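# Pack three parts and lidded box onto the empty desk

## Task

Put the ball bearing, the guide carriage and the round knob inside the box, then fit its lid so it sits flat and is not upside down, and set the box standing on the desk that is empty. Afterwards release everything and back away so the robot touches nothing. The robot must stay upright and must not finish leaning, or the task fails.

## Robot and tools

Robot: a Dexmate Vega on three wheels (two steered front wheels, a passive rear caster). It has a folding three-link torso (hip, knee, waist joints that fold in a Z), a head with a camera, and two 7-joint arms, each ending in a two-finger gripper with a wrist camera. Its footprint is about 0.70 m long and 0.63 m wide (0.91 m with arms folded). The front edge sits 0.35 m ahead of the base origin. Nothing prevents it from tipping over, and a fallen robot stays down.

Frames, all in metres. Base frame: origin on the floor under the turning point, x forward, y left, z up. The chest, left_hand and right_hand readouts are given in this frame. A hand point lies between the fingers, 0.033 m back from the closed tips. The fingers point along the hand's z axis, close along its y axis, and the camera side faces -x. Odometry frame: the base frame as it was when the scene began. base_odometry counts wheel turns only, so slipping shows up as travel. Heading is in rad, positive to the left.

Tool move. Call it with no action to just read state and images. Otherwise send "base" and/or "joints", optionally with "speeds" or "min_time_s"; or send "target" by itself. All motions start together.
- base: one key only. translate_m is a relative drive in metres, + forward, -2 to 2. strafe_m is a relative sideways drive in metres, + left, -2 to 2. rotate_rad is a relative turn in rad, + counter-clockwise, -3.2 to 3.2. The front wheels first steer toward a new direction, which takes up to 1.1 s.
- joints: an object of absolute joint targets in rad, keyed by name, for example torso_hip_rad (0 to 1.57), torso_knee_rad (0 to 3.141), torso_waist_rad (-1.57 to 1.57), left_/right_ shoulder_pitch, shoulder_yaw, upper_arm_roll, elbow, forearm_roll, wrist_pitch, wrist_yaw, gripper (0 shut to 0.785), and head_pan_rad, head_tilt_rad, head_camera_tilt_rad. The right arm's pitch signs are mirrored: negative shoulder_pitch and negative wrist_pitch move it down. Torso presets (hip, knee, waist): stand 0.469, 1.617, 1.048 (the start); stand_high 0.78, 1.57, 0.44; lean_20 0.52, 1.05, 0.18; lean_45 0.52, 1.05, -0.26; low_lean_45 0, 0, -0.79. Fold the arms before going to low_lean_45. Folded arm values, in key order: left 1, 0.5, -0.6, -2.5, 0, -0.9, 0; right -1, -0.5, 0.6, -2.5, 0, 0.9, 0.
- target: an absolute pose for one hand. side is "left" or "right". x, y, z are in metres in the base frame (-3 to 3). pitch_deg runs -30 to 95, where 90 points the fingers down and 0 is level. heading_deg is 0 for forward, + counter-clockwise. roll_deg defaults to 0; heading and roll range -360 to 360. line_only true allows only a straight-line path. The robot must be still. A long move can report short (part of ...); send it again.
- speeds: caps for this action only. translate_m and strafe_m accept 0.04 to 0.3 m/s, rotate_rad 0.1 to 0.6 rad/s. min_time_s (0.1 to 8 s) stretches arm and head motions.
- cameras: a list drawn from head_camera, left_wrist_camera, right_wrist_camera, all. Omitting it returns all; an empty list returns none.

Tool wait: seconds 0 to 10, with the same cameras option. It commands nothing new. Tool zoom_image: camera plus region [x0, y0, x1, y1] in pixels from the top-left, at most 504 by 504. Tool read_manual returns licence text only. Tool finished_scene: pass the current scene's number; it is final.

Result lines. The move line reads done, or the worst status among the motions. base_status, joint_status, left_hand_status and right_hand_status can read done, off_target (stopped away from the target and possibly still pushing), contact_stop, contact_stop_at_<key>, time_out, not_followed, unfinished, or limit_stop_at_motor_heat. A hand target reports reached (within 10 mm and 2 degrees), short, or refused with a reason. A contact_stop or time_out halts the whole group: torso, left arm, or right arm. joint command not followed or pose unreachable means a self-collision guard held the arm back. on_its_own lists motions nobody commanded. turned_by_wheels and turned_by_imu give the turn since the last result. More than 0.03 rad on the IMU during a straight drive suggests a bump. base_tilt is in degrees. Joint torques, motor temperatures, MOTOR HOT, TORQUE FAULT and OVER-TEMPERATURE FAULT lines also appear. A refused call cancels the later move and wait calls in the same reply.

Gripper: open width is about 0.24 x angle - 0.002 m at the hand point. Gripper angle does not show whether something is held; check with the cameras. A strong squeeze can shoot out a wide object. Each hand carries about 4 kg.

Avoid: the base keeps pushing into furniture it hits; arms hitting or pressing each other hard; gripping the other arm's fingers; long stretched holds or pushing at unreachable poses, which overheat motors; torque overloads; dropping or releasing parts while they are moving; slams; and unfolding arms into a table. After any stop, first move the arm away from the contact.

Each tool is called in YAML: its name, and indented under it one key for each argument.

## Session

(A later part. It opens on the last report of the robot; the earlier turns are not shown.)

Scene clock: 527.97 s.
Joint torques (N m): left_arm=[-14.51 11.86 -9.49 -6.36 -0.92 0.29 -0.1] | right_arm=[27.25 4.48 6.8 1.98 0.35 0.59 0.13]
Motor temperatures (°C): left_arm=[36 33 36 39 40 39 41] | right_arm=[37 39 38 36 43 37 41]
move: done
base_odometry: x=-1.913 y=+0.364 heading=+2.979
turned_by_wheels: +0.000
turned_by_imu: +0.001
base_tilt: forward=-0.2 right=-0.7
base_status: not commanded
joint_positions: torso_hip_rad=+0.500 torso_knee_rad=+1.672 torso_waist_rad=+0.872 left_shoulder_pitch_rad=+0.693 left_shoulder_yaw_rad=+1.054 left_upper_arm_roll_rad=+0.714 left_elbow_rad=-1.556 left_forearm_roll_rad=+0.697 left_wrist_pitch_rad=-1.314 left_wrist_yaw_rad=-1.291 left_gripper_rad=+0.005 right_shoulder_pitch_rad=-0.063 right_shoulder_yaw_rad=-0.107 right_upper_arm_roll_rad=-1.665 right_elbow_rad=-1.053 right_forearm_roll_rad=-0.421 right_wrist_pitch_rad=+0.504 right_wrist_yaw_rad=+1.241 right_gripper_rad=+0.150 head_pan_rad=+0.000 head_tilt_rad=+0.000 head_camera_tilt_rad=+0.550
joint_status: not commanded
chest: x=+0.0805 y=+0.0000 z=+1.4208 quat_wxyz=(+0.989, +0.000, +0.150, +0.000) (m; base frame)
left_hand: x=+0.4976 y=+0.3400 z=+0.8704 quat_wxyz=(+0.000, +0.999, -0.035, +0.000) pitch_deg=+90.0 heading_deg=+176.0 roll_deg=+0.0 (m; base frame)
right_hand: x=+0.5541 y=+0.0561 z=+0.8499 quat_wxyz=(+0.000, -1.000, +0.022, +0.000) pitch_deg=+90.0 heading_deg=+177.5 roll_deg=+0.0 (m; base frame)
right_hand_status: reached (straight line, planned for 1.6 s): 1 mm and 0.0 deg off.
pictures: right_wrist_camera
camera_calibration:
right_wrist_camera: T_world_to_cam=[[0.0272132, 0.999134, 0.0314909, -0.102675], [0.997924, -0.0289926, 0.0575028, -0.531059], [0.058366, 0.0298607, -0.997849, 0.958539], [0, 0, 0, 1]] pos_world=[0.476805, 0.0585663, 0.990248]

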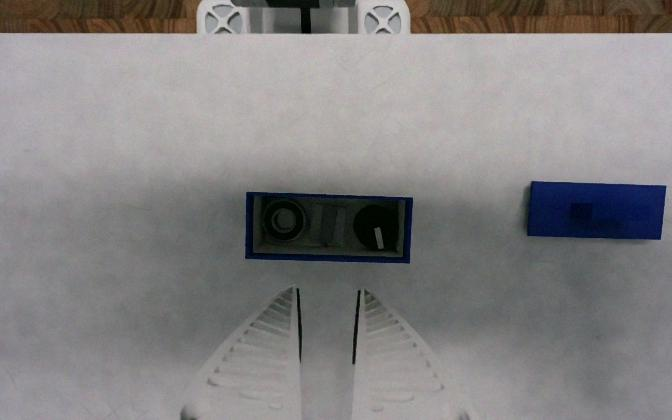

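move:
  joints: {"left_gripper_rad": 0.3, "right_gripper_rad": 0.3}
  cameras: []

move:
  target: {"side": "left", "x": 0.5035, "y": 0.355, "z": 0.815, "pitch_deg": 90, "heading_deg": 176, "line_only": true}
  cameras: ["left_wrist_camera", "head_camera"]

zoom_image:
  camera: "left_wrist_camera"
  region: [230, 200, 430, 340]

Scene clock: 537.43 s.
Joint torques (N m): left_arm=[-14.44 8.38 -9.03 -2.67 -1.53 0.18 -0.34] | right_arm=[27.29 3.85 6.51 1.05 0.42 -0.21 -0.01]
Motor temperatures (°C): left_arm=[36 33 36 39 40 39 41] | right_arm=[38 39 38 36 43 37 41]
move: done
base_odometry: x=-1.913 y=+0.364 heading=+2.979
turned_by_wheels: +0.000
turned_by_imu: +0.001
base_tilt: forward=-0.4 right=-0.8
base_status: not commanded
joint_positions: torso_hip_rad=+0.500 torso_knee_rad=+1.672 torso_waist_rad=+0.872 left_shoulder_pitch_rad=+0.693 left_shoulder_yaw_rad=+1.054 left_upper_arm_roll_rad=+0.714 left_elbow_rad=-1.556 left_forearm_roll_rad=+0.697 left_wrist_pitch_rad=-1.314 left_wrist_yaw_rad=-1.291 left_gripper_rad=+0.300 right_shoulder_pitch_rad=-0.063 right_shoulder_yaw_rad=-0.105 right_upper_arm_roll_rad=-1.665 right_elbow_rad=-1.047 right_forearm_roll_rad=-0.421 right_wrist_pitch_rad=+0.507 right_wrist_yaw_rad=+1.239 right_gripper_rad=+0.300 head_pan_rad=+0.000 head_tilt_rad=+0.000 head_camera_tilt_rad=+0.550
joint_status: all done
chest: x=+0.0805 y=+0.0000 z=+1.4208 quat_wxyz=(+0.989, +0.000, +0.150, +0.000) (m; base frame)
left_hand: x=+0.4976 y=+0.3400 z=+0.8704 quat_wxyz=(+0.000, +0.999, -0.035, +0.000) pitch_deg=+90.0 heading_deg=+176.0 roll_deg=+0.0 (m; base frame)
right_hand: x=+0.5547 y=+0.0560 z=+0.8498 quat_wxyz=(+0.000, -1.000, +0.022, +0.000) pitch_deg=+90.0 heading_deg=+177.5 roll_deg=+0.0 (m; base frame)
pictures: none
No camera images: "cameras" was empty.

Scene clock: 540.60 s.
Joint torques (N m): left_arm=[-9.93 6.15 -5.84 -3.23 0.18 -0.3 -0.36] | right_arm=[25.26 3.37 7.86 1.41 0.44 -0.03 -0.22]
Motor temperatures (°C): left_arm=[36 33 36 39 40 39 41] | right_arm=[38 39 38 36 43 37 41]
move: done
base_odometry: x=-1.913 y=+0.364 heading=+2.979
turned_by_wheels: +0.000
turned_by_imu: +0.000
base_tilt: forward=-0.3 right=-0.7
base_status: not commanded
joint_positions: torso_hip_rad=+0.500 torso_knee_rad=+1.672 torso_waist_rad=+0.872 left_shoulder_pitch_rad=+0.729 left_shoulder_yaw_rad=+0.967 left_upper_arm_roll_rad=+0.684 left_elbow_rad=-1.423 left_forearm_roll_rad=+1.103 left_wrist_pitch_rad=-1.366 left_wrist_yaw_rad=-0.956 left_gripper_rad=+0.300 right_shoulder_pitch_rad=-0.063 right_shoulder_yaw_rad=-0.105 right_upper_arm_roll_rad=-1.665 right_elbow_rad=-1.047 right_forearm_roll_rad=-0.421 right_wrist_pitch_rad=+0.507 right_wrist_yaw_rad=+1.239 right_gripper_rad=+0.300 head_pan_rad=+0.000 head_tilt_rad=+0.000 head_camera_tilt_rad=+0.550
joint_status: not commanded
chest: x=+0.0805 y=+0.0000 z=+1.4208 quat_wxyz=(+0.989, +0.000, +0.150, +0.000) (m; base frame)
left_hand: x=+0.5037 y=+0.3548 z=+0.8158 quat_wxyz=(+0.000, +0.999, -0.035, +0.000) pitch_deg=+90.0 heading_deg=+176.0 roll_deg=+0.0 (m; base frame)
left_hand_status: reached (straight line, planned for 1.6 s): 1 mm and 0.0 deg off.
right_hand: x=+0.5547 y=+0.0560 z=+0.8498 quat_wxyz=(+0.000, -1.000, +0.022, +0.000) pitch_deg=+90.0 heading_deg=+177.5 roll_deg=+0.0 (m; base frame)
pictures: head_camera, left_wrist_camera
camera_calibration:
head_camera: T_world_to_cam=[[-0.0190674, -0.999016, 0.0400483, -0.0372956], [-0.753332, -0.0119807, -0.657531, 1.05234], [0.657364, -0.042707, -0.752362, 1.06676], [0, 0, 0, 1]] pos_world=[0.0907976, 0.0209071, 1.49603]
left_wrist_camera: T_world_to_cam=[[0.0539736, 0.998511, 0.00792585, -0.392865], [0.99118, -0.054536, 0.120778, -0.518527], [0.12103, 0.00133714, -0.992648, 0.909333], [0, 0, 0, 1]] pos_world=[0.425102, 0.362785, 0.968388]

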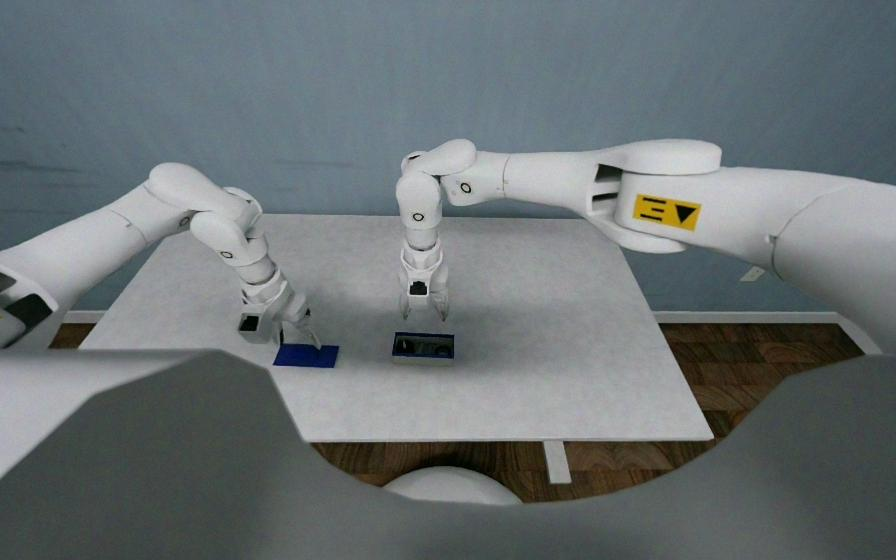

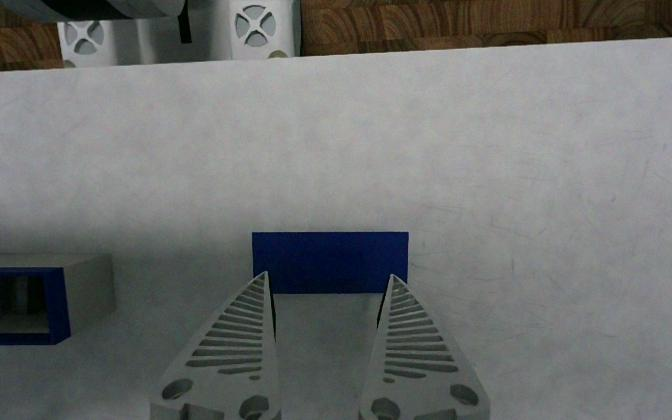

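Scaled by 2.520 from the camera's 672x420 image, which has a finer 960x600 frame.

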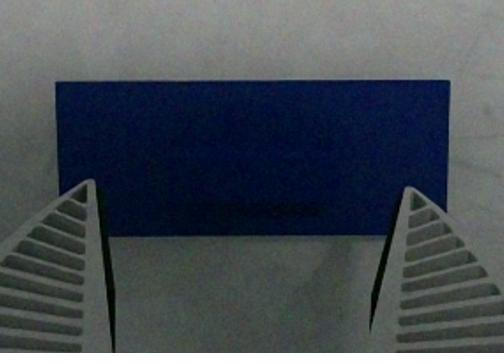

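zoom_image:
  camera: "left_wrist_camera"
  region: [270, 225, 390, 300]

Scaled by 4.200 from the camera's 672x420 image, which has a finer 960x600 frame.

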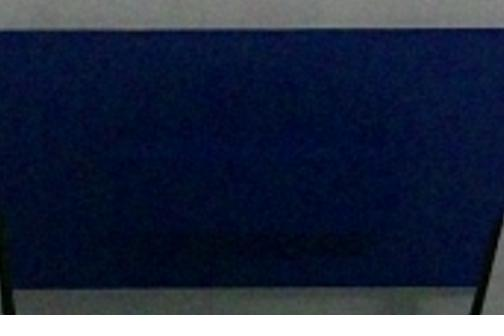

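move:
  target: {"side": "left", "x": 0.5028, "y": 0.3544, "z": 0.782, "pitch_deg": 90, "heading_deg": 177, "line_only": true}
  cameras: ["left_wrist_camera"]

zoom_image:
  camera: "left_wrist_camera"
  region: [230, 220, 430, 350]

Scene clock: 550.67 s.
Joint torques (N m): left_arm=[-9.87 7.79 -10.98 -1.94 -0.1 -0.66 0.39] | right_arm=[27.47 3.68 7.31 0.57 0.75 0.06 -0.07]
Motor temperatures (°C): left_arm=[35 33 36 39 40 39 41] | right_arm=[38 39 38 36 43 37 41]
move: done
base_odometry: x=-1.913 y=+0.364 heading=+2.979
turned_by_wheels: +0.000
turned_by_imu: +0.001
base_tilt: forward=-0.2 right=-0.9
base_status: not commanded
joint_positions: torso_hip_rad=+0.500 torso_knee_rad=+1.672 torso_waist_rad=+0.872 left_shoulder_pitch_rad=+0.761 left_shoulder_yaw_rad=+0.910 left_upper_arm_roll_rad=+0.671 left_elbow_rad=-1.368 left_forearm_roll_rad=+1.290 left_wrist_pitch_rad=-1.345 left_wrist_yaw_rad=-0.817 left_gripper_rad=+0.300 right_shoulder_pitch_rad=-0.063 right_shoulder_yaw_rad=-0.105 right_upper_arm_roll_rad=-1.665 right_elbow_rad=-1.047 right_forearm_roll_rad=-0.421 right_wrist_pitch_rad=+0.507 right_wrist_yaw_rad=+1.239 right_gripper_rad=+0.300 head_pan_rad=+0.000 head_tilt_rad=+0.000 head_camera_tilt_rad=+0.550
joint_status: not commanded
chest: x=+0.0805 y=+0.0000 z=+1.4208 quat_wxyz=(+0.989, +0.000, +0.150, +0.000) (m; base frame)
left_hand: x=+0.5028 y=+0.3545 z=+0.7830 quat_wxyz=(+0.000, +1.000, -0.026, +0.000) pitch_deg=+90.0 heading_deg=+177.0 roll_deg=+0.0 (m; base frame)
left_hand_status: reached (straight line, planned for 0.9 s): 1 mm and 0.0 deg off.
right_hand: x=+0.5547 y=+0.0560 z=+0.8498 quat_wxyz=(+0.000, -1.000, +0.022, +0.000) pitch_deg=+90.0 heading_deg=+177.5 roll_deg=+0.0 (m; base frame)
pictures: left_wrist_camera
camera_calibration:
left_wrist_camera: T_world_to_cam=[[0.0376997, 0.999257, 0.00798148, -0.384345], [0.992022, -0.0383858, 0.120081, -0.519318], [0.120298, 0.0033908, -0.992732, 0.876633], [0, 0, 0, 1]] pos_world=[0.424207, 0.361152, 0.935689]

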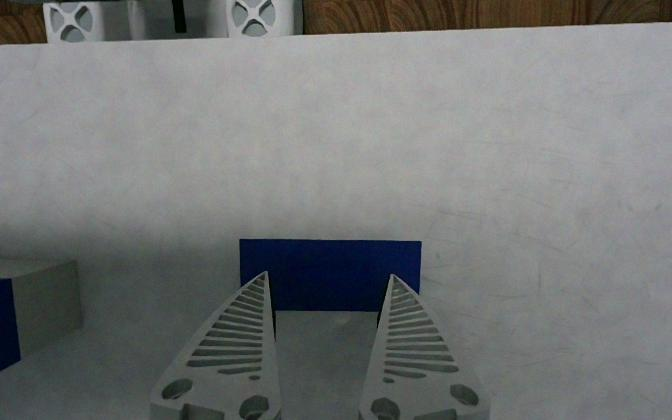

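Scaled by 2.520 from the camera's 672x420 image, which has a finer 960x600 frame.

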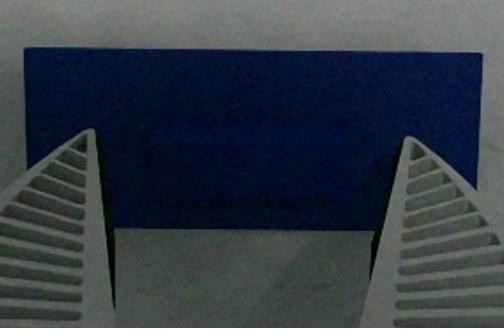

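move:
  target: {"side": "left", "x": 0.5026, "y": 0.3548, "z": 0.7695, "pitch_deg": 90, "heading_deg": 177.4, "line_only": true}
  cameras: []

move:
  joints: {"left_gripper_rad": 0.235}
  cameras: ["left_wrist_camera"]

zoom_image:
  camera: "left_wrist_camera"
  region: [230, 220, 430, 350]

Scene clock: 555.23 s.
Joint torques (N m): left_arm=[-12.05 5.79 -7.24 -2.88 -0.43 0.64 0.32] | right_arm=[26.34 2.99 6.58 3.4 0.93 0.06 -0.16]
Motor temperatures (°C): left_arm=[35 33 36 39 40 39 41] | right_arm=[38 39 38 36 43 37 41]
move: done
base_odometry: x=-1.913 y=+0.364 heading=+2.979
turned_by_wheels: +0.000
turned_by_imu: +0.001
base_tilt: forward=-0.2 right=-0.8
base_status: not commanded
joint_positions: torso_hip_rad=+0.500 torso_knee_rad=+1.672 torso_waist_rad=+0.872 left_shoulder_pitch_rad=+0.764 left_shoulder_yaw_rad=+0.894 left_upper_arm_roll_rad=+0.681 left_elbow_rad=-1.345 left_forearm_roll_rad=+1.356 left_wrist_pitch_rad=-1.328 left_wrist_yaw_rad=-0.758 left_gripper_rad=+0.300 right_shoulder_pitch_rad=-0.063 right_shoulder_yaw_rad=-0.105 right_upper_arm_roll_rad=-1.665 right_elbow_rad=-1.047 right_forearm_roll_rad=-0.421 right_wrist_pitch_rad=+0.507 right_wrist_yaw_rad=+1.239 right_gripper_rad=+0.300 head_pan_rad=+0.000 head_tilt_rad=+0.000 head_camera_tilt_rad=+0.550
joint_status: not commanded
chest: x=+0.0805 y=+0.0000 z=+1.4208 quat_wxyz=(+0.989, +0.000, +0.150, +0.000) (m; base frame)
left_hand: x=+0.5026 y=+0.3548 z=+0.7706 quat_wxyz=(+0.000, +1.000, -0.023, +0.000) pitch_deg=+90.0 heading_deg=+177.4 roll_deg=+0.0 (m; base frame)
left_hand_status: reached (straight line, planned for 0.6 s): 1 mm and 0.0 deg off.
right_hand: x=+0.5547 y=+0.0560 z=+0.8498 quat_wxyz=(+0.000, -1.000, +0.022, +0.000) pitch_deg=+90.0 heading_deg=+177.5 roll_deg=+0.0 (m; base frame)
pictures: none
No camera images: "cameras" was empty.

Scene clock: 555.73 s.
Joint torques (N m): left_arm=[-9.11 3.8 -6.41 -3.9 -0.22 0.59 -0.05] | right_arm=[25.83 2.89 5.51 2.35 0.66 -0.45 -0.21]
Motor temperatures (°C): left_arm=[35 33 36 39 40 39 41] | right_arm=[38 39 38 36 43 37 41]
move: done
base_odometry: x=-1.913 y=+0.364 heading=+2.979
turned_by_wheels: +0.000
turned_by_imu: +0.000
base_tilt: forward=-0.4 right=-0.6
base_status: not commanded
joint_positions: torso_hip_rad=+0.500 torso_knee_rad=+1.672 torso_waist_rad=+0.872 left_shoulder_pitch_rad=+0.765 left_shoulder_yaw_rad=+0.893 left_upper_arm_roll_rad=+0.682 left_elbow_rad=-1.343 left_forearm_roll_rad=+1.360 left_wrist_pitch_rad=-1.327 left_wrist_yaw_rad=-0.755 left_gripper_rad=+0.235 right_shoulder_pitch_rad=-0.063 right_shoulder_yaw_rad=-0.105 right_upper_arm_roll_rad=-1.665 right_elbow_rad=-1.047 right_forearm_roll_rad=-0.421 right_wrist_pitch_rad=+0.507 right_wrist_yaw_rad=+1.239 right_gripper_rad=+0.300 head_pan_rad=+0.000 head_tilt_rad=+0.000 head_camera_tilt_rad=+0.550
joint_status: all done
chest: x=+0.0805 y=+0.0000 z=+1.4208 quat_wxyz=(+0.989, +0.000, +0.150, +0.000) (m; base frame)
left_hand: x=+0.5026 y=+0.3548 z=+0.7700 quat_wxyz=(+0.000, +1.000, -0.023, +0.000) pitch_deg=+90.0 heading_deg=+177.4 roll_deg=+0.0 (m; base frame)
right_hand: x=+0.5547 y=+0.0560 z=+0.8498 quat_wxyz=(+0.000, -1.000, +0.022, +0.000) pitch_deg=+90.0 heading_deg=+177.5 roll_deg=+0.0 (m; base frame)
pictures: left_wrist_camera
camera_calibration:
left_wrist_camera: T_world_to_cam=[[0.0302664, 0.99951, 0.00795439, -0.381033], [0.992255, -0.031004, 0.120287, -0.520505], [0.120475, 0.00425213, -0.992707, 0.863243], [0, 0, 0, 1]] pos_world=[0.424007, 0.361038, 0.922589]

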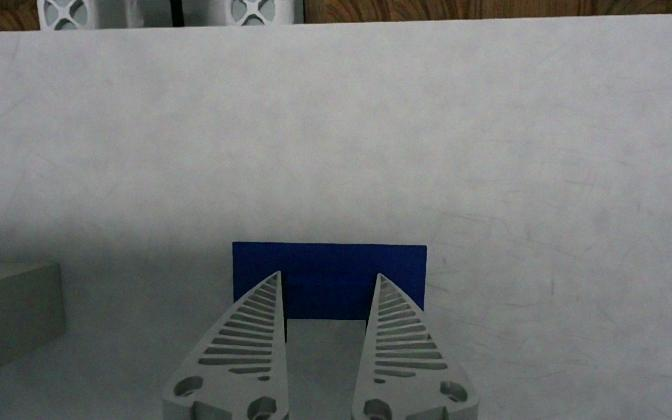

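Scaled by 2.520 from the camera's 672x420 image, which has a finer 960x600 frame.

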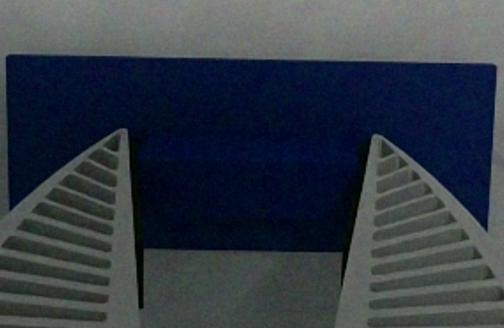

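move:
  target: {"side": "left", "x": 0.5026, "y": 0.3548, "z": 0.7677, "pitch_deg": 90, "heading_deg": 177.4, "line_only": true}
  cameras: []

move:
  joints: {"left_gripper_rad": 0.195}
  cameras: ["left_wrist_camera"]

zoom_image:
  camera: "left_wrist_camera"
  region: [230, 220, 430, 350]

Scene clock: 559.37 s.
Joint torques (N m): left_arm=[-12.25 6.55 -6.68 -3.53 -0.58 0.66 0.15] | right_arm=[26.74 4.03 7.91 2.31 0.84 0.23 -0.1]
Motor temperatures (°C): left_arm=[35 33 36 39 40 39 41] | right_arm=[38 39 38 36 43 37 41]
move: done
base_odometry: x=-1.913 y=+0.364 heading=+2.979
turned_by_wheels: +0.000
turned_by_imu: +0.001
base_tilt: forward=-0.2 right=-0.8
base_status: not commanded
joint_positions: torso_hip_rad=+0.500 torso_knee_rad=+1.672 torso_waist_rad=+0.872 left_shoulder_pitch_rad=+0.765 left_shoulder_yaw_rad=+0.891 left_upper_arm_roll_rad=+0.684 left_elbow_rad=-1.340 left_forearm_roll_rad=+1.369 left_wrist_pitch_rad=-1.325 left_wrist_yaw_rad=-0.747 left_gripper_rad=+0.235 right_shoulder_pitch_rad=-0.063 right_shoulder_yaw_rad=-0.105 right_upper_arm_roll_rad=-1.665 right_elbow_rad=-1.047 right_forearm_roll_rad=-0.421 right_wrist_pitch_rad=+0.507 right_wrist_yaw_rad=+1.239 right_gripper_rad=+0.300 head_pan_rad=+0.000 head_tilt_rad=+0.000 head_camera_tilt_rad=+0.550
joint_status: not commanded
chest: x=+0.0805 y=+0.0000 z=+1.4208 quat_wxyz=(+0.989, +0.000, +0.150, +0.000) (m; base frame)
left_hand: x=+0.5025 y=+0.3549 z=+0.7683 quat_wxyz=(+0.000, +1.000, -0.023, +0.000) pitch_deg=+90.0 heading_deg=+177.4 roll_deg=+0.0 (m; base frame)
left_hand_status: reached (straight line, planned for 0.2 s): 1 mm and 0.0 deg off.
right_hand: x=+0.5547 y=+0.0560 z=+0.8498 quat_wxyz=(+0.000, -1.000, +0.022, +0.000) pitch_deg=+90.0 heading_deg=+177.5 roll_deg=+0.0 (m; base frame)
pictures: none
No camera images: "cameras" was empty.

Scene clock: 559.83 s.
Joint torques (N m): left_arm=[-16.22 8.34 -7.12 -1.98 -0.45 -0.23 -0.07] | right_arm=[27.51 5.06 6.43 1 0.51 0.61 0.04]
Motor temperatures (°C): left_arm=[35 33 36 39 40 39 41] | right_arm=[38 39 38 36 43 37 41]
move: done
base_odometry: x=-1.913 y=+0.364 heading=+2.979
turned_by_wheels: +0.000
turned_by_imu: +0.000
base_tilt: forward=-0.2 right=-0.7
base_status: not commanded
joint_positions: torso_hip_rad=+0.500 torso_knee_rad=+1.672 torso_waist_rad=+0.872 left_shoulder_pitch_rad=+0.765 left_shoulder_yaw_rad=+0.891 left_upper_arm_roll_rad=+0.685 left_elbow_rad=-1.340 left_forearm_roll_rad=+1.371 left_wrist_pitch_rad=-1.325 left_wrist_yaw_rad=-0.745 left_gripper_rad=+0.195 right_shoulder_pitch_rad=-0.063 right_shoulder_yaw_rad=-0.105 right_upper_arm_roll_rad=-1.665 right_elbow_rad=-1.047 right_forearm_roll_rad=-0.421 right_wrist_pitch_rad=+0.507 right_wrist_yaw_rad=+1.239 right_gripper_rad=+0.300 head_pan_rad=+0.000 head_tilt_rad=+0.000 head_camera_tilt_rad=+0.550
joint_status: all done
chest: x=+0.0805 y=+0.0000 z=+1.4208 quat_wxyz=(+0.989, +0.000, +0.150, +0.000) (m; base frame)
left_hand: x=+0.5025 y=+0.3548 z=+0.7679 quat_wxyz=(+0.000, +1.000, -0.023, +0.000) pitch_deg=+90.0 heading_deg=+177.4 roll_deg=+0.0 (m; base frame)
right_hand: x=+0.5547 y=+0.0560 z=+0.8498 quat_wxyz=(+0.000, -1.000, +0.022, +0.000) pitch_deg=+90.0 heading_deg=+177.5 roll_deg=+0.0 (m; base frame)
pictures: left_wrist_camera
camera_calibration:
left_wrist_camera: T_world_to_cam=[[0.0301696, 0.999513, 0.00793558, -0.380953], [0.992294, -0.0309043, 0.119991, -0.519848], [0.120178, 0.00425434, -0.992743, 0.861441], [0, 0, 0, 1]] pos_world=[0.423809, 0.361038, 0.920589]

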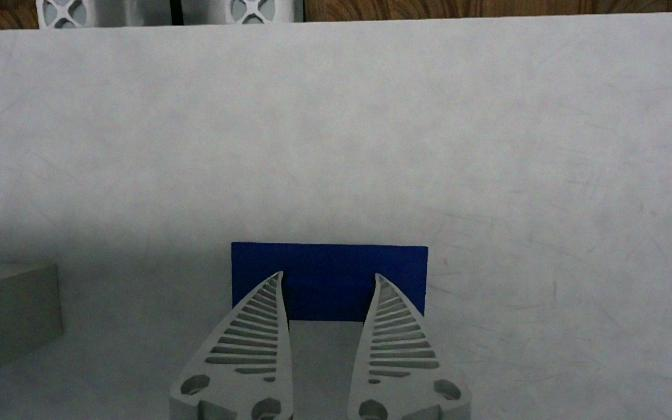

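Scaled by 2.520 from the camera's 672x420 image, which has a finer 960x600 frame.

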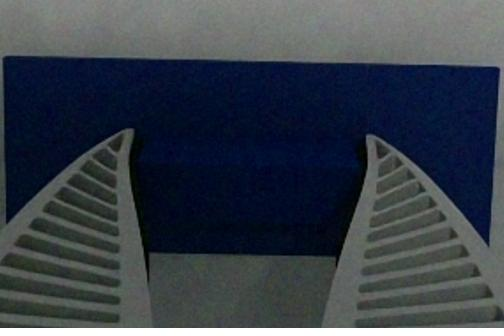

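move:
  joints: {"left_gripper_rad": 0.155}
  cameras: []

move:
  target: {"side": "left", "x": 0.5025, "y": 0.3549, "z": 0.795, "pitch_deg": 90, "heading_deg": 177.4, "line_only": true}
  cameras: ["left_wrist_camera"]

zoom_image:
  camera: "left_wrist_camera"
  region: [230, 220, 430, 350]

Scene clock: 562.23 s.
Joint torques (N m): left_arm=[-13.98 7.09 -7.97 -4.38 -1.03 -0.22 0.15] | right_arm=[26.34 6.07 5.54 2.27 0.64 -0.67 0.18]
Motor temperatures (°C): left_arm=[35 33 36 39 40 39 41] | right_arm=[38 39 38 36 43 37 41]
move: done
base_odometry: x=-1.913 y=+0.364 heading=+2.979
turned_by_wheels: +0.000
turned_by_imu: +0.000
base_tilt: forward=-0.3 right=-0.8
base_status: not commanded
joint_positions: torso_hip_rad=+0.500 torso_knee_rad=+1.672 torso_waist_rad=+0.872 left_shoulder_pitch_rad=+0.765 left_shoulder_yaw_rad=+0.891 left_upper_arm_roll_rad=+0.685 left_elbow_rad=-1.339 left_forearm_roll_rad=+1.372 left_wrist_pitch_rad=-1.324 left_wrist_yaw_rad=-0.744 left_gripper_rad=+0.155 right_shoulder_pitch_rad=-0.063 right_shoulder_yaw_rad=-0.105 right_upper_arm_roll_rad=-1.665 right_elbow_rad=-1.047 right_forearm_roll_rad=-0.421 right_wrist_pitch_rad=+0.507 right_wrist_yaw_rad=+1.239 right_gripper_rad=+0.300 head_pan_rad=+0.000 head_tilt_rad=+0.000 head_camera_tilt_rad=+0.550
joint_status: all done
chest: x=+0.0805 y=+0.0000 z=+1.4208 quat_wxyz=(+0.989, +0.000, +0.150, +0.000) (m; base frame)
left_hand: x=+0.5024 y=+0.3548 z=+0.7676 quat_wxyz=(+0.000, +1.000, -0.023, +0.000) pitch_deg=+90.0 heading_deg=+177.4 roll_deg=+0.0 (m; base frame)
right_hand: x=+0.5547 y=+0.0560 z=+0.8498 quat_wxyz=(+0.000, -1.000, +0.022, +0.000) pitch_deg=+90.0 heading_deg=+177.5 roll_deg=+0.0 (m; base frame)
pictures: none
No camera images: "cameras" was empty.

Scene clock: 564.47 s.
Joint torques (N m): left_arm=[-8.95 11.47 -9.35 -5.76 -0.13 -1.16 -0.12] | right_arm=[24.78 4.11 7.22 2.77 0.56 -0.87 0]
Motor temperatures (°C): left_arm=[35 33 36 39 40 39 41] | right_arm=[38 39 38 36 43 37 41]
move: done
base_odometry: x=-1.913 y=+0.364 heading=+2.979
turned_by_wheels: +0.000
turned_by_imu: +0.000
base_tilt: forward=-0.2 right=-0.8
base_status: not commanded
joint_positions: torso_hip_rad=+0.500 torso_knee_rad=+1.672 torso_waist_rad=+0.872 left_shoulder_pitch_rad=+0.768 left_shoulder_yaw_rad=+0.919 left_upper_arm_roll_rad=+0.645 left_elbow_rad=-1.383 left_forearm_roll_rad=+1.213 left_wrist_pitch_rad=-1.357 left_wrist_yaw_rad=-0.895 left_gripper_rad=+0.155 right_shoulder_pitch_rad=-0.063 right_shoulder_yaw_rad=-0.105 right_upper_arm_roll_rad=-1.665 right_elbow_rad=-1.047 right_forearm_roll_rad=-0.421 right_wrist_pitch_rad=+0.507 right_wrist_yaw_rad=+1.239 right_gripper_rad=+0.300 head_pan_rad=+0.000 head_tilt_rad=+0.000 head_camera_tilt_rad=+0.550
joint_status: not commanded
chest: x=+0.0805 y=+0.0000 z=+1.4208 quat_wxyz=(+0.989, +0.000, +0.150, +0.000) (m; base frame)
left_hand: x=+0.5024 y=+0.3549 z=+0.7939 quat_wxyz=(+0.000, +1.000, -0.023, +0.000) pitch_deg=+90.0 heading_deg=+177.4 roll_deg=+0.0 (m; base frame)
left_hand_status: reached (straight line, planned for 0.9 s): 1 mm and 0.0 deg off.
right_hand: x=+0.5547 y=+0.0560 z=+0.8498 quat_wxyz=(+0.000, -1.000, +0.022, +0.000) pitch_deg=+90.0 heading_deg=+177.5 roll_deg=+0.0 (m; base frame)
pictures: left_wrist_camera
camera_calibration:
left_wrist_camera: T_world_to_cam=[[0.0298722, 0.999522, 0.00790312, -0.381006], [0.992315, -0.0306048, 0.119894, -0.522993], [0.120078, 0.00426089, -0.992755, 0.887303], [0, 0, 0, 1]] pos_world=[0.423809, 0.361037, 0.94659]

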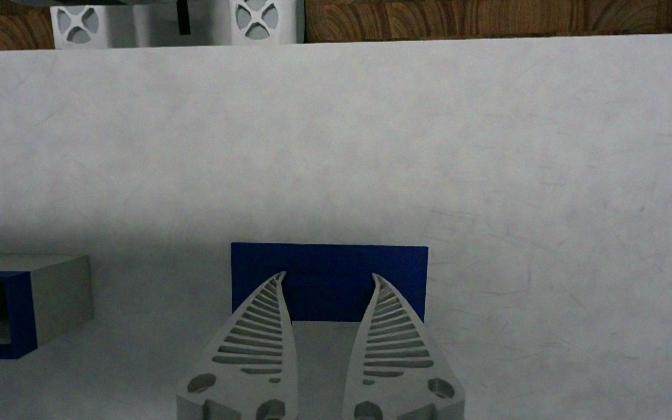

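Scaled by 2.520 from the camera's 672x420 image, which has a finer 960x600 frame.

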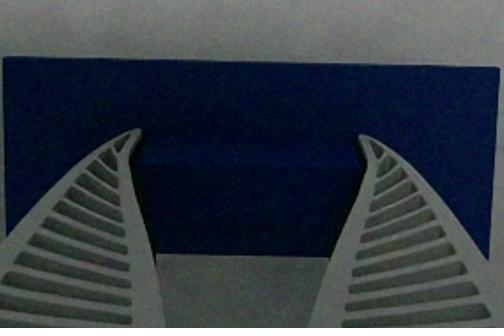

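move:
  target: {"side": "left", "x": 0.47, "y": 0.35, "z": 0.90, "pitch_deg": 90, "heading_deg": 177.0, "line_only": true}
  cameras: ["left_wrist_camera"]

zoom_image:
  camera: "left_wrist_camera"
  region: [230, 220, 430, 350]

move:
  target: {"side": "right", "x": 0.46, "y": -0.16, "z": 0.90, "pitch_deg": 90, "heading_deg": 180, "line_only": true}
  cameras: []

Scene clock: 570.10 s.
Joint torques (N m): left_arm=[-12.77 12.99 -6.79 -3.26 -1.38 -0.08 -0.23] | right_arm=[26.66 4.7 6.64 0.75 0.29 -0.46 -0.35]
Motor temperatures (°C): left_arm=[35 33 36 39 40 39 41] | right_arm=[38 39 38 36 43 37 41]
move: done
base_odometry: x=-1.913 y=+0.364 heading=+2.979
turned_by_wheels: +0.000
turned_by_imu: +0.001
base_tilt: forward=-0.3 right=-0.7
base_status: not commanded
joint_positions: torso_hip_rad=+0.500 torso_knee_rad=+1.672 torso_waist_rad=+0.872 left_shoulder_pitch_rad=+0.755 left_shoulder_yaw_rad=+1.202 left_upper_arm_roll_rad=+0.674 left_elbow_rad=-1.718 left_forearm_roll_rad=+0.556 left_wrist_pitch_rad=-1.246 left_wrist_yaw_rad=-1.338 left_gripper_rad=+0.155 right_shoulder_pitch_rad=-0.063 right_shoulder_yaw_rad=-0.105 right_upper_arm_roll_rad=-1.665 right_elbow_rad=-1.047 right_forearm_roll_rad=-0.421 right_wrist_pitch_rad=+0.507 right_wrist_yaw_rad=+1.239 right_gripper_rad=+0.300 head_pan_rad=+0.000 head_tilt_rad=+0.000 head_camera_tilt_rad=+0.550
joint_status: not commanded
chest: x=+0.0805 y=+0.0000 z=+1.4208 quat_wxyz=(+0.989, +0.000, +0.150, +0.000) (m; base frame)
left_hand: x=+0.4705 y=+0.3501 z=+0.8989 quat_wxyz=(+0.000, +1.000, -0.026, +0.000) pitch_deg=+90.0 heading_deg=+177.0 roll_deg=+0.0 (m; base frame)
left_hand_status: reached (straight line, planned for 2.4 s): 1 mm and 0.0 deg off.
right_hand: x=+0.5548 y=+0.0560 z=+0.8498 quat_wxyz=(+0.000, -1.000, +0.022, +0.000) pitch_deg=+90.0 heading_deg=+177.5 roll_deg=+0.0 (m; base frame)
pictures: left_wrist_camera
camera_calibration:
left_wrist_camera: T_world_to_cam=[[0.0369196, 0.999288, 0.00771835, -0.379079], [0.992003, -0.0375811, 0.120486, -0.501955], [0.120691, 0.00320831, -0.992685, 0.995365], [0, 0, 0, 1]] pos_world=[0.391805, 0.356752, 1.05149]

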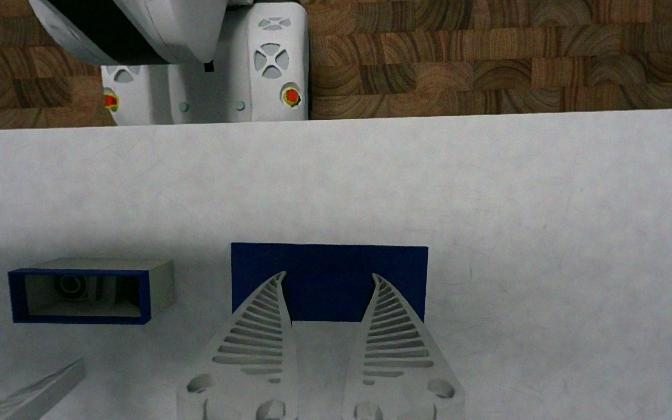

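Scaled by 2.520 from the camera's 672x420 image, which has a finer 960x600 frame.

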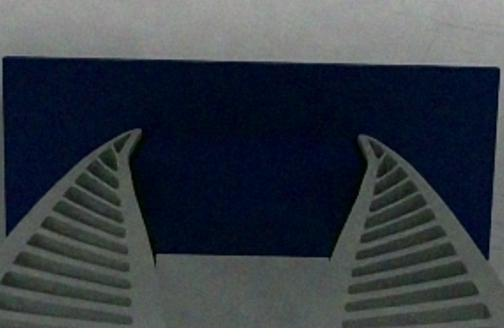

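Scene clock: 575.33 s.
Joint torques (N m): left_arm=[-13.42 13.53 -10.03 -2.58 -0.95 0.32 -0.65] | right_arm=[21.99 -4.51 6.84 -4.19 0.55 0.36 -0.42]
Motor temperatures (°C): left_arm=[35 33 36 39 40 39 41] | right_arm=[39 39 38 36 43 37 41]
move: done
base_odometry: x=-1.913 y=+0.364 heading=+2.979
turned_by_wheels: +0.000
turned_by_imu: +0.001
base_tilt: forward=-0.2 right=-0.9
base_status: not commanded
joint_positions: torso_hip_rad=+0.500 torso_knee_rad=+1.672 torso_waist_rad=+0.872 left_shoulder_pitch_rad=+0.754 left_shoulder_yaw_rad=+1.205 left_upper_arm_roll_rad=+0.674 left_elbow_rad=-1.721 left_forearm_roll_rad=+0.550 left_wrist_pitch_rad=-1.245 left_wrist_yaw_rad=-1.342 left_gripper_rad=+0.155 right_shoulder_pitch_rad=-0.019 right_shoulder_yaw_rad=-1.006 right_upper_arm_roll_rad=-1.673 right_elbow_rad=-2.039 right_forearm_roll_rad=-0.458 right_wrist_pitch_rad=+0.471 right_wrist_yaw_rad=+1.291 right_gripper_rad=+0.300 head_pan_rad=+0.000 head_tilt_rad=+0.000 head_camera_tilt_rad=+0.550
joint_status: not commanded
chest: x=+0.0805 y=+0.0000 z=+1.4208 quat_wxyz=(+0.989, +0.000, +0.150, +0.000) (m; base frame)
left_hand: x=+0.4699 y=+0.3500 z=+0.8999 quat_wxyz=(+0.000, +1.000, -0.026, +0.000) pitch_deg=+90.0 heading_deg=+177.0 roll_deg=+0.0 (m; base frame)
right_hand: x=+0.4607 y=-0.1587 z=+0.8994 quat_wxyz=(+0.000, -1.000, +0.000, +0.000) pitch_deg=+90.0 heading_deg=+180.0 roll_deg=+0.0 (m; base frame)
right_hand_status: reached (straight line, planned for 3.7 s): 2 mm and 0.0 deg off.
pictures: none
No camera images: "cameras" was empty.

move:
  target: {"side": "right", "x": 0.46, "y": -0.16, "z": 0.90, "pitch_deg": 90, "heading_deg": 220, "line_only": true}
  cameras: []

move:
  target: {"side": "right", "x": 0.47, "y": -0.10, "z": 0.90, "pitch_deg": 90, "heading_deg": 264, "line_only": true}
  cameras: ["right_wrist_camera", "head_camera"]

Scene clock: 583.97 s.
Joint torques (N m): left_arm=[-14.64 10.72 -9.61 -3.86 -0.83 0.64 0] | right_arm=[22.5 -0.27 12.59 1.47 1.01 0.47 -0.12]
Motor temperatures (°C): left_arm=[35 33 36 39 40 39 41] | right_arm=[38 39 38 36 43 37 41]
move: done
base_odometry: x=-1.913 y=+0.364 heading=+2.979
turned_by_wheels: +0.000
turned_by_imu: +0.001
base_tilt: forward=-0.2 right=-0.7
base_status: not commanded
joint_positions: torso_hip_rad=+0.500 torso_knee_rad=+1.672 torso_waist_rad=+0.872 left_shoulder_pitch_rad=+0.754 left_shoulder_yaw_rad=+1.205 left_upper_arm_roll_rad=+0.674 left_elbow_rad=-1.721 left_forearm_roll_rad=+0.550 left_wrist_pitch_rad=-1.245 left_wrist_yaw_rad=-1.342 left_gripper_rad=+0.155 right_shoulder_pitch_rad=+0.025 right_shoulder_yaw_rad=-0.897 right_upper_arm_roll_rad=-1.647 right_elbow_rad=-1.907 right_forearm_roll_rad=-0.789 right_wrist_pitch_rad=+1.161 right_wrist_yaw_rad=+1.006 right_gripper_rad=+0.300 head_pan_rad=+0.000 head_tilt_rad=+0.000 head_camera_tilt_rad=+0.550
joint_status: not commanded
chest: x=+0.0805 y=+0.0000 z=+1.4208 quat_wxyz=(+0.989, +0.000, +0.150, +0.000) (m; base frame)
left_hand: x=+0.4699 y=+0.3500 z=+0.8999 quat_wxyz=(+0.000, +1.000, -0.026, +0.000) pitch_deg=+90.0 heading_deg=+177.0 roll_deg=+0.0 (m; base frame)
right_hand: x=+0.4598 y=-0.1597 z=+0.8998 quat_wxyz=(+0.000, -0.941, -0.339, +0.000) pitch_deg=+90.0 heading_deg=-140.3 roll_deg=+0.0 (m; base frame)
right_hand_status: reached (straight line, planned for 2.5 s): 0 mm and 0.3 deg off.
pictures: none
No camera images: "cameras" was empty.

Scene clock: 589.73 s.
Joint torques (N m): left_arm=[-13.03 12.51 -10.17 -2.98 -1.35 -0.15 -0.26] | right_arm=[25.59 2.82 7.65 -5.11 -0.96 0.01 0.21]
Motor temperatures (°C): left_arm=[36 33 36 39 40 39 41] | right_arm=[38 39 38 36 43 37 41]
move: done
base_odometry: x=-1.913 y=+0.364 heading=+2.979
turned_by_wheels: +0.000
turned_by_imu: +0.001
base_tilt: forward=-0.2 right=-0.8
base_status: not commanded
joint_positions: torso_hip_rad=+0.500 torso_knee_rad=+1.672 torso_waist_rad=+0.872 left_shoulder_pitch_rad=+0.754 left_shoulder_yaw_rad=+1.205 left_upper_arm_roll_rad=+0.674 left_elbow_rad=-1.721 left_forearm_roll_rad=+0.550 left_wrist_pitch_rad=-1.245 left_wrist_yaw_rad=-1.342 left_gripper_rad=+0.155 right_shoulder_pitch_rad=+0.245 right_shoulder_yaw_rad=-0.633 right_upper_arm_roll_rad=-1.863 right_elbow_rad=-2.009 right_forearm_roll_rad=-1.953 right_wrist_pitch_rad=+1.292 right_wrist_yaw_rad=-0.192 right_gripper_rad=+0.300 head_pan_rad=+0.000 head_tilt_rad=+0.000 head_camera_tilt_rad=+0.550
joint_status: not commanded
chest: x=+0.0805 y=+0.0000 z=+1.4208 quat_wxyz=(+0.989, +0.000, +0.150, +0.000) (m; base frame)
left_hand: x=+0.4699 y=+0.3500 z=+0.8999 quat_wxyz=(+0.000, +1.000, -0.026, +0.000) pitch_deg=+90.0 heading_deg=+177.0 roll_deg=+0.0 (m; base frame)
right_hand: x=+0.4699 y=-0.1002 z=+0.8998 quat_wxyz=(+0.000, -0.744, -0.668, +0.000) pitch_deg=+90.0 heading_deg=-96.2 roll_deg=+0.0 (m; base frame)
right_hand_status: reached (straight line, planned for 4.2 s): 0 mm and 0.2 deg off.
pictures: head_camera, right_wrist_camera
camera_calibration:
head_camera: T_world_to_cam=[[-0.0190673, -0.999016, 0.0400497, -0.0372978], [-0.753382, -0.0119785, -0.657474, 1.05226], [0.657307, -0.042709, -0.752412, 1.06684], [0, 0, 0, 1]] pos_world=[0.0907969, 0.0209071, 1.49603]
right_wrist_camera: T_world_to_cam=[[-0.995258, 0.0919577, 0.0316977, 0.443592], [0.0936849, 0.993901, 0.0581665, 0.0724383], [-0.0261555, 0.0608603, -0.997804, 1.06065], [0, 0, 0, 1]] pos_world=[0.462444, -0.17734, 1.04005]

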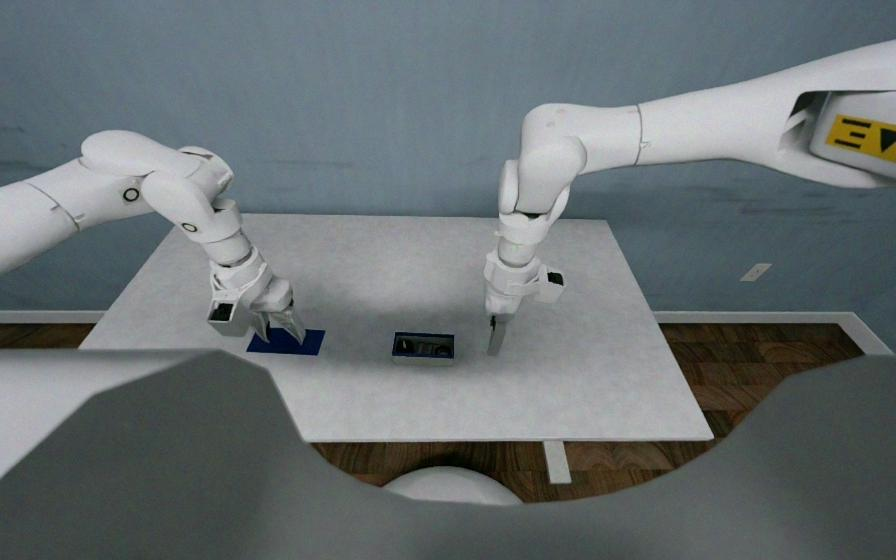

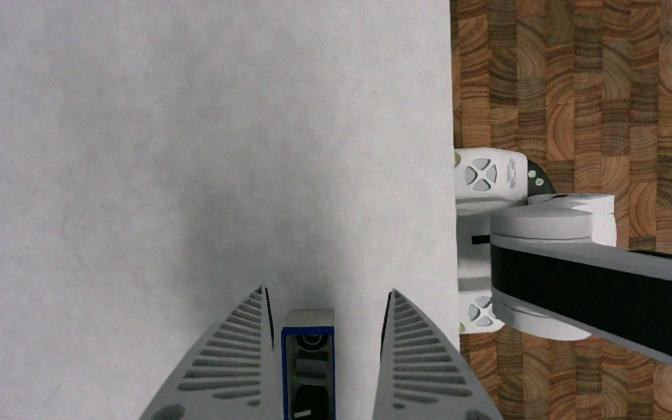

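move:
  target: {"side": "right", "x": 0.496, "y": 0.055, "z": 0.865, "pitch_deg": 90, "heading_deg": 266, "line_only": true}
  cameras: ["right_wrist_camera"]

zoom_image:
  camera: "right_wrist_camera"
  region: [230, 180, 430, 380]

Scene clock: 603.77 s.
Joint torques (N m): left_arm=[-14.4 15.33 -10.75 -2.56 -0.75 1.66 -0.34] | right_arm=[11.56 1.91 7.23 4.27 -0.46 -0.89 -0.08]
Motor temperatures (°C): left_arm=[36 33 36 39 40 39 41] | right_arm=[38 39 38 36 43 37 41]
move: done
base_odometry: x=-1.913 y=+0.364 heading=+2.979
turned_by_wheels: +0.000
turned_by_imu: +0.001
base_tilt: forward=-0.3 right=-0.6
base_status: not commanded
joint_positions: torso_hip_rad=+0.500 torso_knee_rad=+1.672 torso_waist_rad=+0.872 left_shoulder_pitch_rad=+0.754 left_shoulder_yaw_rad=+1.205 left_upper_arm_roll_rad=+0.674 left_elbow_rad=-1.721 left_forearm_roll_rad=+0.550 left_wrist_pitch_rad=-1.245 left_wrist_yaw_rad=-1.342 left_gripper_rad=+0.155 right_shoulder_pitch_rad=+0.140 right_shoulder_yaw_rad=-0.073 right_upper_arm_roll_rad=-1.838 right_elbow_rad=-1.439 right_forearm_roll_rad=-2.015 right_wrist_pitch_rad=+1.262 right_wrist_yaw_rad=-0.303 right_gripper_rad=+0.300 head_pan_rad=+0.000 head_tilt_rad=+0.000 head_camera_tilt_rad=+0.550
joint_status: not commanded
chest: x=+0.0805 y=+0.0000 z=+1.4208 quat_wxyz=(+0.989, +0.000, +0.150, +0.000) (m; base frame)
left_hand: x=+0.4699 y=+0.3500 z=+0.8999 quat_wxyz=(+0.000, +1.000, -0.026, +0.000) pitch_deg=+90.0 heading_deg=+177.0 roll_deg=+0.0 (m; base frame)
right_hand: x=+0.4960 y=+0.0535 z=+0.8654 quat_wxyz=(+0.000, -0.731, -0.682, +0.000) pitch_deg=+90.0 heading_deg=-94.0 roll_deg=+0.0 (m; base frame)
right_hand_status: reached (straight line, planned for 2.2 s): 2 mm and 0.0 deg off.
pictures: right_wrist_camera
camera_calibration:
right_wrist_camera: T_world_to_cam=[[-0.998072, 0.0535092, 0.0314473, 0.460197], [0.0552593, 0.996803, 0.0577038, -0.0614918], [-0.028259, 0.0593303, -0.997838, 1.01877], [0, 0, 0, 1]] pos_world=[0.491497, -0.0237737, 1.00565]

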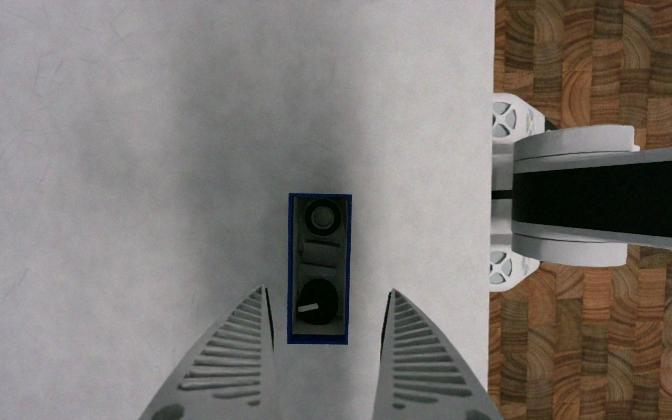

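Scaled by 2.520 from the camera's 672x420 image, which has a finer 960x600 frame.

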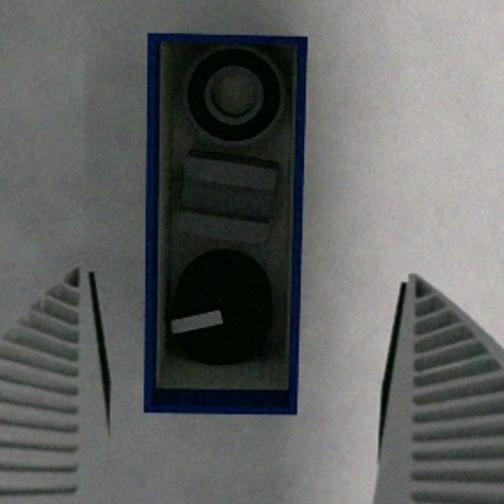

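move:
  joints: {"right_gripper_rad": 0.36}
  cameras: []

move:
  target: {"side": "right", "x": 0.5055, "y": 0.0475, "z": 0.825, "pitch_deg": 90, "heading_deg": 266, "line_only": true}
  cameras: ["right_wrist_camera"]

zoom_image:
  camera: "right_wrist_camera"
  region: [220, 180, 440, 390]

Scene clock: 616.03 s.
Joint torques (N m): left_arm=[-14.54 13.18 -7.85 -4.15 -1.47 -0.49 -0.28] | right_arm=[11 3.1 6.96 2.15 -0.9 -0.64 0.38]
Motor temperatures (°C): left_arm=[36 33 36 39 40 39 41] | right_arm=[38 39 38 36 43 37 41]
move: done
base_odometry: x=-1.913 y=+0.364 heading=+2.979
turned_by_wheels: +0.000
turned_by_imu: +0.001
base_tilt: forward=-0.2 right=-0.5
base_status: not commanded
joint_positions: torso_hip_rad=+0.500 torso_knee_rad=+1.672 torso_waist_rad=+0.872 left_shoulder_pitch_rad=+0.754 left_shoulder_yaw_rad=+1.205 left_upper_arm_roll_rad=+0.674 left_elbow_rad=-1.721 left_forearm_roll_rad=+0.550 left_wrist_pitch_rad=-1.245 left_wrist_yaw_rad=-1.342 left_gripper_rad=+0.155 right_shoulder_pitch_rad=+0.140 right_shoulder_yaw_rad=-0.068 right_upper_arm_roll_rad=-1.838 right_elbow_rad=-1.433 right_forearm_roll_rad=-2.016 right_wrist_pitch_rad=+1.261 right_wrist_yaw_rad=-0.305 right_gripper_rad=+0.360 head_pan_rad=+0.000 head_tilt_rad=+0.000 head_camera_tilt_rad=+0.550
joint_status: all done
chest: x=+0.0805 y=+0.0000 z=+1.4208 quat_wxyz=(+0.989, +0.000, +0.150, +0.000) (m; base frame)
left_hand: x=+0.4699 y=+0.3500 z=+0.8999 quat_wxyz=(+0.000, +1.000, -0.026, +0.000) pitch_deg=+90.0 heading_deg=+177.0 roll_deg=+0.0 (m; base frame)
right_hand: x=+0.4960 y=+0.0550 z=+0.8651 quat_wxyz=(+0.000, -0.731, -0.682, +0.000) pitch_deg=+90.0 heading_deg=-94.0 roll_deg=+0.0 (m; base frame)
pictures: none
No camera images: "cameras" was empty.

Scene clock: 617.90 s.
Joint torques (N m): left_arm=[-15.07 12.64 -8.92 -3.25 -0.65 0.35 -0.04] | right_arm=[10.16 5.13 5.74 3.73 -1.4 0.1 -0.64]
Motor temperatures (°C): left_arm=[36 33 36 39 40 39 41] | right_arm=[38 39 38 36 43 37 41]
move: done
base_odometry: x=-1.913 y=+0.364 heading=+2.979
turned_by_wheels: +0.000
turned_by_imu: +0.000
base_tilt: forward=-0.3 right=-0.8
base_status: not commanded
joint_positions: torso_hip_rad=+0.500 torso_knee_rad=+1.672 torso_waist_rad=+0.872 left_shoulder_pitch_rad=+0.754 left_shoulder_yaw_rad=+1.205 left_upper_arm_roll_rad=+0.674 left_elbow_rad=-1.721 left_forearm_roll_rad=+0.550 left_wrist_pitch_rad=-1.245 left_wrist_yaw_rad=-1.342 left_gripper_rad=+0.155 right_shoulder_pitch_rad=+0.095 right_shoulder_yaw_rad=-0.044 right_upper_arm_roll_rad=-1.907 right_elbow_rad=-1.337 right_forearm_roll_rad=-2.084 right_wrist_pitch_rad=+1.165 right_wrist_yaw_rad=-0.354 right_gripper_rad=+0.360 head_pan_rad=+0.000 head_tilt_rad=+0.000 head_camera_tilt_rad=+0.550
joint_status: not commanded
chest: x=+0.0805 y=+0.0000 z=+1.4208 quat_wxyz=(+0.989, +0.000, +0.150, +0.000) (m; base frame)
left_hand: x=+0.4699 y=+0.3500 z=+0.8999 quat_wxyz=(+0.000, +1.000, -0.026, +0.000) pitch_deg=+90.0 heading_deg=+177.0 roll_deg=+0.0 (m; base frame)
right_hand: x=+0.5050 y=+0.0481 z=+0.8273 quat_wxyz=(+0.000, -0.731, -0.682, +0.000) pitch_deg=+90.0 heading_deg=-94.0 roll_deg=+0.0 (m; base frame)
right_hand_status: reached (straight line, planned for 0.7 s): 2 mm and 0.0 deg off.
pictures: right_wrist_camera
camera_calibration:
right_wrist_camera: T_world_to_cam=[[-0.998069, 0.0534961, 0.0315681, 0.470553], [0.0552645, 0.99678, 0.0580964, -0.0546929], [-0.0283585, 0.0597288, -0.997812, 0.981372], [0, 0, 0, 1]] pos_world=[0.500497, -0.0292721, 0.967547]

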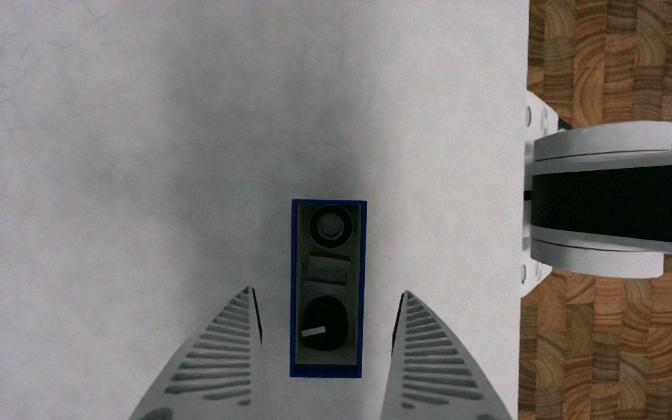

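Scaled by 2.291 from the camera's 672x420 image, which has a finer 960x600 frame.

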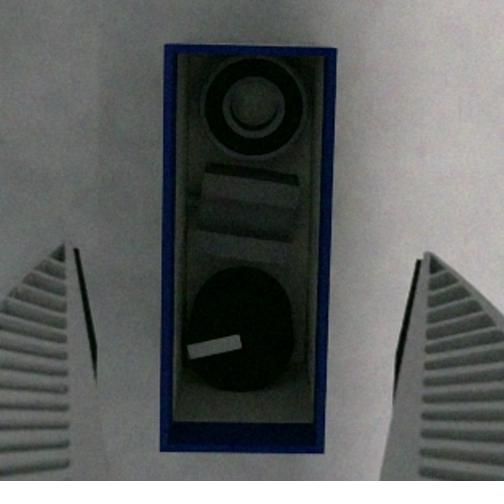

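move:
  target: {"side": "right", "x": 0.5055, "y": 0.0478, "z": 0.785, "pitch_deg": 90, "heading_deg": 266, "line_only": true}
  cameras: ["right_wrist_camera"]

zoom_image:
  camera: "right_wrist_camera"
  region: [210, 190, 460, 420]

Scene clock: 625.93 s.
Joint torques (N m): left_arm=[-13.56 12.44 -7.53 -1.95 -1.07 -0.56 -0.26] | right_arm=[11.91 6.02 6.59 3.69 -1.09 0.25 0.06]
Motor temperatures (°C): left_arm=[36 33 36 39 40 39 41] | right_arm=[38 39 38 36 43 37 41]
move: done
base_odometry: x=-1.913 y=+0.364 heading=+2.979
turned_by_wheels: +0.000
turned_by_imu: +0.001
base_tilt: forward=-0.4 right=-0.8
base_status: not commanded
joint_positions: torso_hip_rad=+0.500 torso_knee_rad=+1.672 torso_waist_rad=+0.872 left_shoulder_pitch_rad=+0.754 left_shoulder_yaw_rad=+1.205 left_upper_arm_roll_rad=+0.674 left_elbow_rad=-1.721 left_forearm_roll_rad=+0.550 left_wrist_pitch_rad=-1.245 left_wrist_yaw_rad=-1.342 left_gripper_rad=+0.155 right_shoulder_pitch_rad=+0.026 right_shoulder_yaw_rad=+0.004 right_upper_arm_roll_rad=-1.957 right_elbow_rad=-1.216 right_forearm_roll_rad=-2.139 right_wrist_pitch_rad=+1.085 right_wrist_yaw_rad=-0.381 right_gripper_rad=+0.360 head_pan_rad=+0.000 head_tilt_rad=+0.000 head_camera_tilt_rad=+0.550
joint_status: not commanded
chest: x=+0.0805 y=+0.0000 z=+1.4208 quat_wxyz=(+0.989, +0.000, +0.150, +0.000) (m; base frame)
left_hand: x=+0.4699 y=+0.3500 z=+0.8999 quat_wxyz=(+0.000, +1.000, -0.026, +0.000) pitch_deg=+90.0 heading_deg=+177.0 roll_deg=+0.0 (m; base frame)
right_hand: x=+0.5056 y=+0.0479 z=+0.7870 quat_wxyz=(+0.000, -0.731, -0.682, +0.000) pitch_deg=+90.0 heading_deg=-94.0 roll_deg=+0.0 (m; base frame)
right_hand_status: reached (straight line, planned for 0.7 s): 2 mm and 0.0 deg off.
pictures: right_wrist_camera
camera_calibration:
right_wrist_camera: T_world_to_cam=[[-0.998075, 0.0533969, 0.0315576, 0.472444], [0.0551621, 0.996791, 0.0579994, -0.0520434], [-0.0283594, 0.0596285, -0.997818, 0.941192], [0, 0, 0, 1]] pos_world=[0.501097, -0.0294726, 0.927247]

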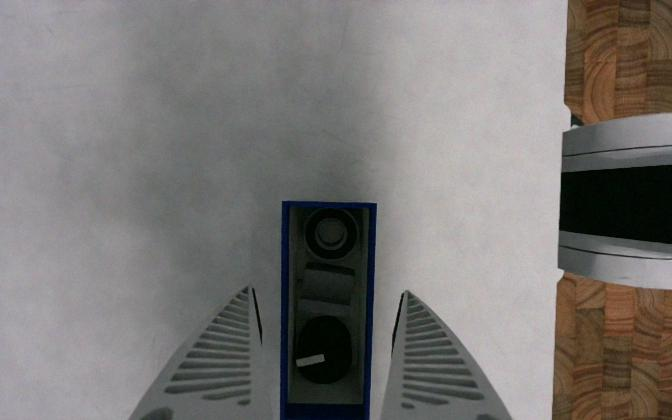

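Scaled by 2.016 from the camera's 672x420 image, which has a finer 960x600 frame.

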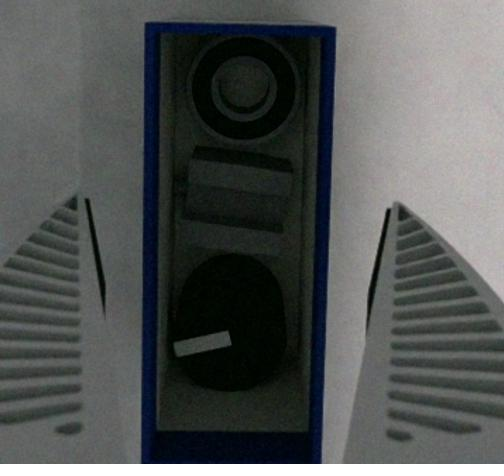

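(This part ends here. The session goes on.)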